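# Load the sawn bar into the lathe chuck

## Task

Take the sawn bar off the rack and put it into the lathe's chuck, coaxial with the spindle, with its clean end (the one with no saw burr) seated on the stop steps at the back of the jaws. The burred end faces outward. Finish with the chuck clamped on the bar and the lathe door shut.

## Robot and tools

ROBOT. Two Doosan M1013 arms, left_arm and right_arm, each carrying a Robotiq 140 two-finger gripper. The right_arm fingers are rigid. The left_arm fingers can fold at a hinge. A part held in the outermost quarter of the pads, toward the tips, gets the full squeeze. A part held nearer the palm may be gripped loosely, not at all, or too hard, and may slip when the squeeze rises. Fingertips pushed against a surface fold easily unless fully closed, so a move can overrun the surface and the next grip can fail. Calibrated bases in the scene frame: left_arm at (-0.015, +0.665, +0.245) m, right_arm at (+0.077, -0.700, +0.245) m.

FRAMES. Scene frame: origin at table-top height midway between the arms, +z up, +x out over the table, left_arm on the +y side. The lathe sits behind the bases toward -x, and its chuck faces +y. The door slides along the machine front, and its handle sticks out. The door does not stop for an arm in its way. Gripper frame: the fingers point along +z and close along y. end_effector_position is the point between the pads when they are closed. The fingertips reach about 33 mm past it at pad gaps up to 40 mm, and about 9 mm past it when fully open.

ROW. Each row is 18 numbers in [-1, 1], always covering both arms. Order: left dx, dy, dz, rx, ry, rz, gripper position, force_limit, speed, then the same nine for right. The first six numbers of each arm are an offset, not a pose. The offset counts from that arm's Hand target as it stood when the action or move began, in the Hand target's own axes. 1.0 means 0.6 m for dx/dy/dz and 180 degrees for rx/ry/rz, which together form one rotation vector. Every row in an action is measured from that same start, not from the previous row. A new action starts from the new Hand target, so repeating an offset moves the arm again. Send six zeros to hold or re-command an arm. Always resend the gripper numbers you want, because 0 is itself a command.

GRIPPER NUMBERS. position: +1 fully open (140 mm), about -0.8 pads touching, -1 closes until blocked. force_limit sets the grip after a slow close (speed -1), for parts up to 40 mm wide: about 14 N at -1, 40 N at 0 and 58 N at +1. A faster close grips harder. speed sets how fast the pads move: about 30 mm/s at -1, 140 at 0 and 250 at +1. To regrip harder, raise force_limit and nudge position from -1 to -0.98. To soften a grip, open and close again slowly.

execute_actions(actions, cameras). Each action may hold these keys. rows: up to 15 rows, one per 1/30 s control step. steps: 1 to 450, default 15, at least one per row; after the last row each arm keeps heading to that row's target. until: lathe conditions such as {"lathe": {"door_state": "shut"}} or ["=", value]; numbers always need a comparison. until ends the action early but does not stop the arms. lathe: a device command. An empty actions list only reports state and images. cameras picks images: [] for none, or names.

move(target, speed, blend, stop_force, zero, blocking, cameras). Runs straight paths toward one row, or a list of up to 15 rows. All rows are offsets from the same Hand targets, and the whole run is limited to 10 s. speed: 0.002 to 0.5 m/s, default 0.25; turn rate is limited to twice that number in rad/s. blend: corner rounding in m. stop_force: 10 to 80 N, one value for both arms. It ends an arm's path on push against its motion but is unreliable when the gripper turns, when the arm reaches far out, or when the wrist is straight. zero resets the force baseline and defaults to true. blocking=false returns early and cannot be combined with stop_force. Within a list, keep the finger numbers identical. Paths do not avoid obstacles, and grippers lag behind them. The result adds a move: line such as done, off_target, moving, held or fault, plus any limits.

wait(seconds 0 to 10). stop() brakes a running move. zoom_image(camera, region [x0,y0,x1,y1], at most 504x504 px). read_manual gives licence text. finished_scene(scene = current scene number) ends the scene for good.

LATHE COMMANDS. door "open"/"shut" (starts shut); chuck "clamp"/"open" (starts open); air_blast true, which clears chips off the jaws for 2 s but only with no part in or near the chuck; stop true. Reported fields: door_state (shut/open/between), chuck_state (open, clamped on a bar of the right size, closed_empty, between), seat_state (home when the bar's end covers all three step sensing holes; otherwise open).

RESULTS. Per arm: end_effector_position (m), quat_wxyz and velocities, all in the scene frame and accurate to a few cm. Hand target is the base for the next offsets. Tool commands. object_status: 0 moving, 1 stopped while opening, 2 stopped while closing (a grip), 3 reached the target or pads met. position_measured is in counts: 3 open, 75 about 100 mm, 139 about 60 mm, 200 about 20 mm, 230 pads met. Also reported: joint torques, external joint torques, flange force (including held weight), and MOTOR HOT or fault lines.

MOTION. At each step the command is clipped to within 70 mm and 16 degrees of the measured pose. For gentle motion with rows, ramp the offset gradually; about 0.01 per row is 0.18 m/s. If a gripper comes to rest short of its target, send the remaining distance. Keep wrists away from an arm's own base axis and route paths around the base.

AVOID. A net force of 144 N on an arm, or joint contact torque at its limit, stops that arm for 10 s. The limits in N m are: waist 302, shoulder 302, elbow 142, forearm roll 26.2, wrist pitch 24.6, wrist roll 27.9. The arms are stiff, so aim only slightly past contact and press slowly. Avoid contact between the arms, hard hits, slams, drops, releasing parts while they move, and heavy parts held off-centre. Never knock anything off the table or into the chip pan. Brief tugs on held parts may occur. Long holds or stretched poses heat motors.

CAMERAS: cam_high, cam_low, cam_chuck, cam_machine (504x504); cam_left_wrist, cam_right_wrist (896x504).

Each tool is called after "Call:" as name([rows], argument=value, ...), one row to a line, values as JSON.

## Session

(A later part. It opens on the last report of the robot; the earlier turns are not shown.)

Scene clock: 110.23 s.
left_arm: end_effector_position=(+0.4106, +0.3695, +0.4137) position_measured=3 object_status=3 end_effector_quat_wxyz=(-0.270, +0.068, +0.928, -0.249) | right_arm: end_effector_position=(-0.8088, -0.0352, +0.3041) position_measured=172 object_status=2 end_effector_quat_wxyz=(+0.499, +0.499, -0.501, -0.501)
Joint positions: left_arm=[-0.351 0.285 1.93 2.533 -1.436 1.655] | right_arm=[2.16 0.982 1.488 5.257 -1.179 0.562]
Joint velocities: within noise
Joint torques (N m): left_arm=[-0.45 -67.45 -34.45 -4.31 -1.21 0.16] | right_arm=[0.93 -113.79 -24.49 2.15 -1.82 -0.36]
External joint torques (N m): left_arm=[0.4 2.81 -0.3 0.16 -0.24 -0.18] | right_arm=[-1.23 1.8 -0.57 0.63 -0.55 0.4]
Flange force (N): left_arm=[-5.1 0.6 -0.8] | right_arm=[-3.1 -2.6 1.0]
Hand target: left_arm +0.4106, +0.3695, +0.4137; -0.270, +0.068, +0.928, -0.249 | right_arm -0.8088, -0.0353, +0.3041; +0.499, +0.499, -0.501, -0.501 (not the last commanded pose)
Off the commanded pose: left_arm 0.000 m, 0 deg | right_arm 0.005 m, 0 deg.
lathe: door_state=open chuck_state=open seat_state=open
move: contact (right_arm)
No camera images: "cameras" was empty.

Call:
move(target=[0,0,0,0,0,0,1,1,1,0,0.0036,0,0,0,0,-1,0.5,-1], speed=0.02, cameras=[])

Call:
move(target=[0,0,0,0,0,0,1,1,1,0,0,0.012,0,0,0,-1,0.5,-1], speed=0.006, stop_force=10, cameras=[])

Call:
move(target=[0,0,0,0,0,0,1,1,1,0,0,-0.02,0,0,0,-1,0.5,-1], speed=0.006, stop_force=10, cameras=[])

Scene clock: 117.57 s.
left_arm: end_effector_position=(+0.4106, +0.3695, +0.4137) position_measured=3 object_status=3 end_effector_quat_wxyz=(-0.270, +0.068, +0.928, -0.249) | right_arm: end_effector_position=(-0.8088, -0.0353, +0.3062) position_measured=172 object_status=2 end_effector_quat_wxyz=(+0.499, +0.499, -0.502, -0.501)
Joint positions: left_arm=[-0.351 0.285 1.93 2.533 -1.436 1.655] | right_arm=[2.16 0.979 1.489 5.256 -1.177 0.564]
Joint velocities: within noise
Joint torques (N m): left_arm=[-0.66 -67.67 -34.39 -4.38 -1.14 0.15] | right_arm=[2.4 -118.95 -27.82 3.07 -3.32 -0.16]
External joint torques (N m): left_arm=[0.62 2.97 -0.53 0.21 -0.31 -0.18] | right_arm=[-2.54 7.03 2.61 -0.26 0.96 0.21]
Flange force (N): left_arm=[-5.6 0.8 -1.4] | right_arm=[-3.0 -7.4 -1.0]
Hand target: left_arm +0.4106, +0.3695, +0.4137; -0.270, +0.068, +0.928, -0.249 | right_arm -0.8088, -0.0353, +0.3063; +0.499, +0.499, -0.501, -0.501
Off the commanded pose: left_arm 0.000 m, 0 deg | right_arm 0.000 m, 0 deg.
lathe: door_state=open chuck_state=open seat_state=open
move: done
No camera images: "cameras" was empty.

Scene clock: 118.73 s.
left_arm: end_effector_position=(+0.4106, +0.3695, +0.4137) position_measured=3 object_status=3 end_effector_quat_wxyz=(-0.270, +0.068, +0.928, -0.249) | right_arm: end_effector_position=(-0.8120, -0.0352, +0.3062) position_measured=172 object_status=2 end_effector_quat_wxyz=(+0.499, +0.499, -0.502, -0.501)
Joint positions: left_arm=[-0.351 0.285 1.93 2.533 -1.436 1.655] | right_arm=[2.163 0.981 1.484 5.258 -1.174 0.565]
Joint velocities: within noise
Joint torques (N m): left_arm=[-0.46 -67.57 -34.26 -4.33 -1.15 0.13] | right_arm=[13.94 -119.12 -31.22 3.32 -2.74 -0.2]
External joint torques (N m): left_arm=[0.7 2.8 -0.53 0.18 -0.3 -0.15] | right_arm=[-14.18 6.62 5.8 -0.5 0.37 0.25]
Flange force (N): left_arm=[-5.3 0.9 -1.5] | right_arm=[-5.0 -6.2 -17.7]
Hand target: left_arm +0.4106, +0.3695, +0.4137; -0.270, +0.068, +0.928, -0.249 | right_arm -0.8120, -0.0352, +0.3062; +0.499, +0.499, -0.502, -0.501 (not the last commanded pose)
Off the commanded pose: left_arm 0.000 m, 0 deg | right_arm 0.004 m, 0 deg.
lathe: door_state=open chuck_state=open seat_state=open
move: contact (right_arm)
No camera images: "cameras" was empty.

Scene clock: 119.47 s.
left_arm: end_effector_position=(+0.4106, +0.3695, +0.4137) position_measured=3 object_status=3 end_effector_quat_wxyz=(-0.270, +0.068, +0.928, -0.249) | right_arm: end_effector_position=(-0.8114, -0.0354, +0.3058) position_measured=172 object_status=2 end_effector_quat_wxyz=(+0.499, +0.499, -0.502, -0.500)
Joint positions: left_arm=[-0.351 0.285 1.93 2.533 -1.436 1.655] | right_arm=[2.163 0.981 1.485 5.258 -1.175 0.565]
Joint velocities: within noise
Joint torques (N m): left_arm=[-0.69 -67.26 -34.33 -4.32 -1.16 0.19] | right_arm=[4.16 -119.76 -27.48 2.75 -3.6 -0.13]
External joint torques (N m): left_arm=[0.64 2.04 -0.57 0.16 -0.3 -0.21] | right_arm=[-4.57 7.7 2.27 0.05 1.25 0.18]
Flange force (N): left_arm=[-4.1 0.5 -1.6] | right_arm=[-5.3 -8.3 -1.4]
Hand target: left_arm +0.4106, +0.3695, +0.4137; -0.270, +0.068, +0.928, -0.249 | right_arm -0.8114, -0.0354, +0.3058; +0.499, +0.499, -0.502, -0.500 (not the last commanded pose)
Off the commanded pose: left_arm 0.000 m, 0 deg | right_arm 0.011 m, 0 deg.
lathe: door_state=open chuck_state=open seat_state=open
move: contact (right_arm)
No camera images: "cameras" was empty.

Call:
move(target=[0,0,0,0,0,0,1,1,1,0,0.0008,-0.0033,0,0,0,-1,0.5,-1], speed=0.02, cameras=[])

Call:
move(target=[0,0,0,0,0,0,1,1,1,0,0,-0.014,0,0,0,-1,0.5,-1], speed=0.006, stop_force=10, cameras=[])

Scene clock: 121.07 s.
left_arm: end_effector_position=(+0.4106, +0.3695, +0.4137) position_measured=3 object_status=3 end_effector_quat_wxyz=(-0.270, +0.068, +0.928, -0.249) | right_arm: end_effector_position=(-0.8095, -0.0354, +0.3063) position_measured=172 object_status=2 end_effector_quat_wxyz=(+0.499, +0.499, -0.502, -0.500)
Joint positions: left_arm=[-0.351 0.285 1.93 2.533 -1.436 1.655] | right_arm=[2.161 0.979 1.488 5.257 -1.176 0.564]
Joint velocities: within noise
Joint torques (N m): left_arm=[-0.43 -67.73 -34.48 -4.31 -1.19 0.17] | right_arm=[2.84 -118.82 -27.46 3.06 -3.31 -0.18]
External joint torques (N m): left_arm=[0.52 2.9 -0.35 0.16 -0.26 -0.19] | right_arm=[-2.83 6.67 2.3 -0.26 0.95 0.23]
Flange force (N): left_arm=[-5.3 0.8 -1.0] | right_arm=[-3.5 -7.0 -1.0]
Hand target: left_arm +0.4106, +0.3695, +0.4137; -0.270, +0.068, +0.928, -0.249 | right_arm -0.8094, -0.0354, +0.3063; +0.499, +0.499, -0.502, -0.500
Off the commanded pose: left_arm 0.000 m, 0 deg | right_arm 0.000 m, 0 deg.
lathe: door_state=open chuck_state=open seat_state=home
move: done
No camera images: "cameras" was empty.

Scene clock: 122.07 s.
left_arm: end_effector_position=(+0.4106, +0.3695, +0.4137) position_measured=3 object_status=3 end_effector_quat_wxyz=(-0.270, +0.068, +0.928, -0.249) | right_arm: end_effector_position=(-0.8072, -0.0354, +0.3063) position_measured=172 object_status=2 end_effector_quat_wxyz=(+0.499, +0.499, -0.502, -0.500)
Joint positions: left_arm=[-0.351 0.285 1.93 2.533 -1.436 1.655] | right_arm=[2.159 0.978 1.492 5.256 -1.179 0.563]
Joint velocities: within noise
Joint torques (N m): left_arm=[-0.23 -67.76 -34.28 -4.3 -1.19 0.19] | right_arm=[-5.22 -120.14 -21.9 1.63 -5.07 0]
External joint torques (N m): left_arm=[0.16 3.06 -0.48 0.15 -0.26 -0.21] | right_arm=[5.59 8.28 -3.07 1.15 2.7 0.05]
Flange force (N): left_arm=[-5.7 0.2 -0.8] | right_arm=[-7.7 -10.2 18.7]
Hand target: left_arm +0.4106, +0.3695, +0.4137; -0.270, +0.068, +0.928, -0.249 | right_arm -0.8072, -0.0354, +0.3063; +0.499, +0.499, -0.502, -0.500 (not the last commanded pose)
Off the commanded pose: left_arm 0.000 m, 0 deg | right_arm 0.006 m, 0 deg.
lathe: door_state=open chuck_state=open seat_state=open
move: contact (right_arm)
No camera images: "cameras" was empty.

Call:
move(target=[0,0,0,0,0,0,1,1,1,0,0,0.0038,0,0,0,-1,0.5,-1], speed=0.02, cameras=[])

Call:
execute_actions([
  {"lathe":{"chuck":"clamp"},"steps":120,"until":{"lathe":{"chuck_state":"clamped"}}},
], cameras=["cam_chuck"])

Scene clock: 123.40 s.
left_arm: end_effector_position=(+0.4106, +0.3695, +0.4137) position_measured=3 object_status=3 end_effector_quat_wxyz=(-0.270, +0.068, +0.928, -0.249) | right_arm: end_effector_position=(-0.8094, -0.0354, +0.3063) position_measured=172 object_status=2 end_effector_quat_wxyz=(+0.499, +0.499, -0.502, -0.500)
Joint positions: left_arm=[-0.351 0.285 1.93 2.533 -1.436 1.655] | right_arm=[2.161 0.979 1.488 5.257 -1.176 0.564]
Joint velocities: within noise
Joint torques (N m): left_arm=[-0.55 -67.12 -34.18 -4.33 -1.16 0.17] | right_arm=[2.61 -119.02 -27.52 3.11 -3.28 -0.19]
External joint torques (N m): left_arm=[0.49 2.38 -0.67 0.16 -0.29 -0.2] | right_arm=[-2.94 7.16 2.39 -0.32 0.93 0.24]
Flange force (N): left_arm=[-4.8 0.3 -1.6] | right_arm=[-3.9 -7.6 -1.0]
Hand target: left_arm +0.4106, +0.3695, +0.4137; -0.270, +0.068, +0.928, -0.249 | right_arm -0.8095, -0.0354, +0.3063; +0.499, +0.499, -0.502, -0.500
Off the commanded pose: left_arm 0.000 m, 0 deg | right_arm 0.000 m, 0 deg.
lathe: door_state=open chuck_state=open seat_state=open
move: done
No camera images: "cameras" was empty.

Scene clock: 124.30 s.
left_arm: end_effector_position=(+0.4106, +0.3695, +0.4137) position_measured=3 object_status=3 end_effector_quat_wxyz=(-0.270, +0.068, +0.928, -0.249) | right_arm: end_effector_position=(-0.8095, -0.0354, +0.3063) position_measured=172 object_status=2 end_effector_quat_wxyz=(+0.499, +0.499, -0.502, -0.500)
Joint positions: left_arm=[-0.351 0.285 1.93 2.533 -1.436 1.655] | right_arm=[2.161 0.979 1.488 5.257 -1.176 0.564]
Joint velocities: within noise
Joint torques (N m): left_arm=[-0.26 -67.65 -34.39 -4.32 -1.22 0.12] | right_arm=[1.87 -121.49 -27.18 2.8 -4.32 -0.27]
External joint torques (N m): left_arm=[0.36 3.11 -0.39 0.18 -0.23 -0.14] | right_arm=[-1.8 9.14 1.77 0.03 1.94 0.32]
Flange force (N): left_arm=[-5.7 0.6 -0.8] | right_arm=[-5.8 -9.8 3.6]
Hand target: left_arm +0.4106, +0.3695, +0.4137; -0.270, +0.068, +0.928, -0.249 | right_arm -0.8095, -0.0354, +0.3063; +0.499, +0.499, -0.502, -0.500
Tool commands: left_gripper/position=+1.0 left_gripper/force_limit=+1.0 left_gripper/speed=+1.0 right_gripper/position=-1.0 right_gripper/force_limit=+0.5 right_gripper/speed=-1.0
Off the commanded pose: left_arm 0.000 m, 0 deg | right_arm 0.000 m, 0 deg.
lathe: door_state=open chuck_state=clamped seat_state=home
Images, in order (width x height): cam_chuck 504x504.

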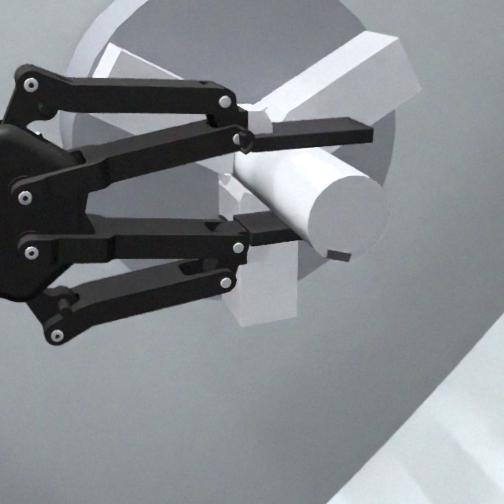

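Call:
execute_actions([
  {"rows":[[0,0,0,0,0,0,1,1,1,0,0,0,0,0,0,0.5,-0.5,-1]],"steps":75},
], cameras=["cam_chuck"])

Scene clock: 127.87 s.
left_arm: end_effector_position=(+0.4106, +0.3695, +0.4137) position_measured=3 object_status=3 end_effector_quat_wxyz=(-0.270, +0.068, +0.928, -0.249) | right_arm: end_effector_position=(-0.8095, -0.0354, +0.3063) position_measured=66 object_status=3 end_effector_quat_wxyz=(+0.499, +0.499, -0.502, -0.500)
Joint positions: left_arm=[-0.351 0.285 1.93 2.533 -1.436 1.655] | right_arm=[2.161 0.979 1.488 5.257 -1.176 0.564]
Joint velocities: within noise
Joint torques (N m): left_arm=[-0.73 -67.24 -34.17 -4.33 -1.23 0.13] | right_arm=[2.88 -114.57 -25.68 2.44 -2.21 -0.17]
External joint torques (N m): left_arm=[0.71 2.48 -0.72 0.18 -0.22 -0.15] | right_arm=[-2.89 1.77 0.22 0.38 -0.15 0.21]
Flange force (N): left_arm=[-5.1 0.7 -1.7] | right_arm=[-2.8 -2.2 -1.7]
Hand target: left_arm +0.4106, +0.3695, +0.4137; -0.270, +0.068, +0.928, -0.249 | right_arm -0.8095, -0.0354, +0.3063; +0.499, +0.499, -0.502, -0.500
Off the commanded pose: left_arm 0.000 m, 0 deg | right_arm 0.000 m, 0 deg.
lathe: door_state=open chuck_state=clamped seat_state=home
Images, in order (width x height): cam_chuck 504x504.

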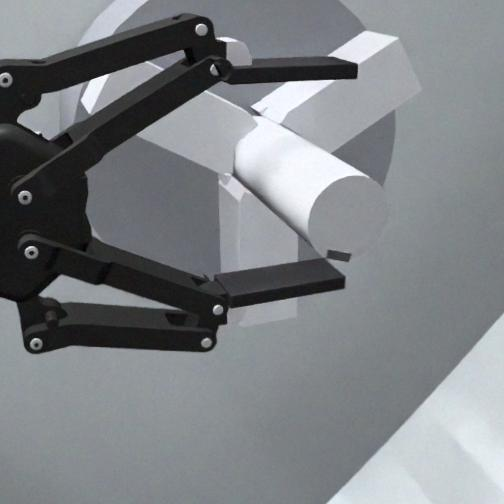

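Retreat, slightly toward +y; then raise the hand away as on entry.

Call:
move([
  [0,0,0,0,0,0,1,1,1,0,0,-0.2,0,0,0,0.5,-0.5,-1],
  [0,0,0,0,0,0,1,1,1,-0.1,0.1,-0.8,0,0,0,0.5,-0.5,-1],
], speed=[0.15,0.4], blend=[0.03,0], cameras=[])

Call:
move(target=[0,0,0,0,0,0,1,1,1,0,0.05,-0.85,0.5,0,0,0.5,-0.5,-1], speed=0.4, cameras=["cam_machine","cam_high"])

Scene clock: 130.90 s.
left_arm: end_effector_position=(+0.4106, +0.3695, +0.4137) position_measured=3 object_status=3 end_effector_quat_wxyz=(-0.270, +0.068, +0.928, -0.249) | right_arm: end_effector_position=(-0.3294, +0.0226, +0.3671) position_measured=66 object_status=3 end_effector_quat_wxyz=(+0.499, +0.499, -0.502, -0.500)
Joint positions: left_arm=[-0.351 0.285 1.93 2.533 -1.436 1.655] | right_arm=[1.56 0.769 1.821 4.762 -1.538 0.552]
Joint velocities: within noise
Joint torques (N m): left_arm=[-0.63 -67.47 -34.41 -4.33 -1.15 0.12] | right_arm=[3.28 -93.14 -18.54 0.97 -2.19 -0.14]
External joint torques (N m): left_arm=[0.44 3.1 -0.25 0.2 -0.3 -0.14] | right_arm=[-3.25 1.18 -0.21 0.6 -0.18 0.19]
Flange force (N): left_arm=[-5.5 0.9 -0.8] | right_arm=[-1.9 -1.5 -3.7]
Hand target: left_arm +0.4106, +0.3695, +0.4137; -0.270, +0.068, +0.928, -0.249 | right_arm -0.3293, +0.0226, +0.3671; +0.499, +0.499, -0.502, -0.500
Off the commanded pose: left_arm 0.000 m, 0 deg | right_arm 0.000 m, 0 deg.
lathe: door_state=open chuck_state=clamped seat_state=home
move: done
No camera images: "cameras" was empty.

Scene clock: 133.43 s.
left_arm: end_effector_position=(+0.4106, +0.3695, +0.4137) position_measured=3 object_status=3 end_effector_quat_wxyz=(-0.270, +0.068, +0.928, -0.249) | right_arm: end_effector_position=(+0.1806, +0.0205, +0.3980) position_measured=66 object_status=3 end_effector_quat_wxyz=(+0.000, +0.706, -0.709, +0.001)
Joint positions: left_arm=[-0.351 0.285 1.93 2.533 -1.436 1.655] | right_arm=[1.316 0.371 1.653 3.14 -1.117 1.387]
Joint velocities: within noise
Joint torques (N m): left_arm=[-0.67 -67.29 -34.44 -4.33 -1.2 0.17] | right_arm=[3.25 -76.12 -38.3 -4.14 -0.02 -0.15]
External joint torques (N m): left_arm=[0.8 2.55 -0.29 0.19 -0.26 -0.19] | right_arm=[-3.05 -0.05 0.28 0.23 -0.04 0.15]
Flange force (N): left_arm=[-4.6 1.1 -1.3] | right_arm=[1.4 -3.8 0.2]
Hand target: left_arm +0.4106, +0.3695, +0.4137; -0.270, +0.068, +0.928, -0.249 | right_arm +0.1806, +0.0205, +0.3980; +0.000, +0.706, -0.709, +0.001
Off the commanded pose: left_arm 0.000 m, 0 deg | right_arm 0.000 m, 0 deg.
lathe: door_state=open chuck_state=clamped seat_state=home
move: done
Images, in order (width x height): cam_high 504x504, cam_machine 504x504.

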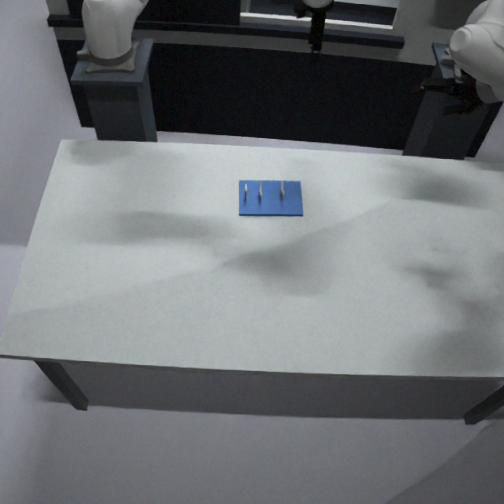

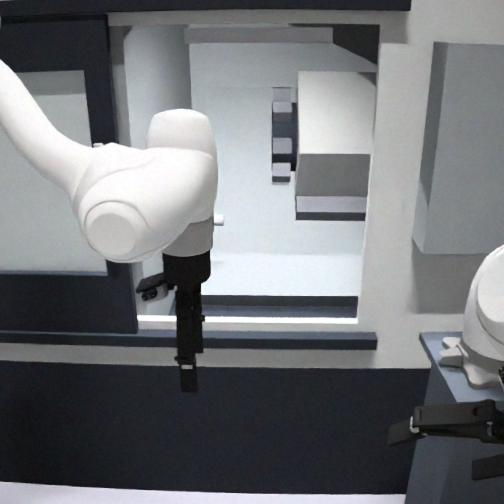

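Call:
execute_actions([
  {"lathe":{"door":"shut"},"steps":300,"until":{"lathe":{"door_state":"shut"}}},
], cameras=["cam_chuck"])

Scene clock: 136.23 s.
left_arm: end_effector_position=(+0.4106, +0.3695, +0.4137) position_measured=3 object_status=3 end_effector_quat_wxyz=(-0.270, +0.068, +0.928, -0.249) | right_arm: end_effector_position=(+0.1806, +0.0205, +0.3980) position_measured=66 object_status=3 end_effector_quat_wxyz=(+0.000, +0.706, -0.709, +0.001)
Joint positions: left_arm=[-0.351 0.285 1.93 2.533 -1.436 1.655] | right_arm=[1.316 0.371 1.653 3.14 -1.117 1.387]
Joint velocities: within noise
Joint torques (N m): left_arm=[-0.34 -67.77 -34.24 -4.37 -1.19 0.09] | right_arm=[2.5 -76.88 -38.33 -4.28 -0.04 -0.18]
External joint torques (N m): left_arm=[0.2 3.03 -0.6 0.21 -0.27 -0.11] | right_arm=[-2.48 0.95 0.23 0.36 -0.01 0.18]
Flange force (N): left_arm=[-5.8 0.3 -1.0] | right_arm=[-0.3 -3.2 0.9]
Hand target: left_arm +0.4106, +0.3695, +0.4137; -0.270, +0.068, +0.928, -0.249 | right_arm +0.1806, +0.0205, +0.3980; +0.000, +0.706, -0.709, +0.001
Tool commands: left_gripper/position=+1.0 left_gripper/force_limit=+1.0 left_gripper/speed=+1.0 right_gripper/position=+0.5 right_gripper/force_limit=-0.5 right_gripper/speed=-1.0
Off the commanded pose: left_arm 0.000 m, 0 deg | right_arm 0.000 m, 0 deg.
lathe: door_state=shut chuck_state=clamped seat_state=home
Images, in order (width x height): cam_chuck 504x504.

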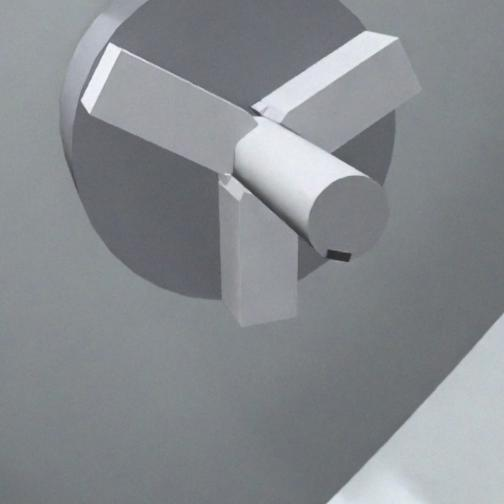

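Call:
finished_scene(scene=2)

The scene is finished: the task was done.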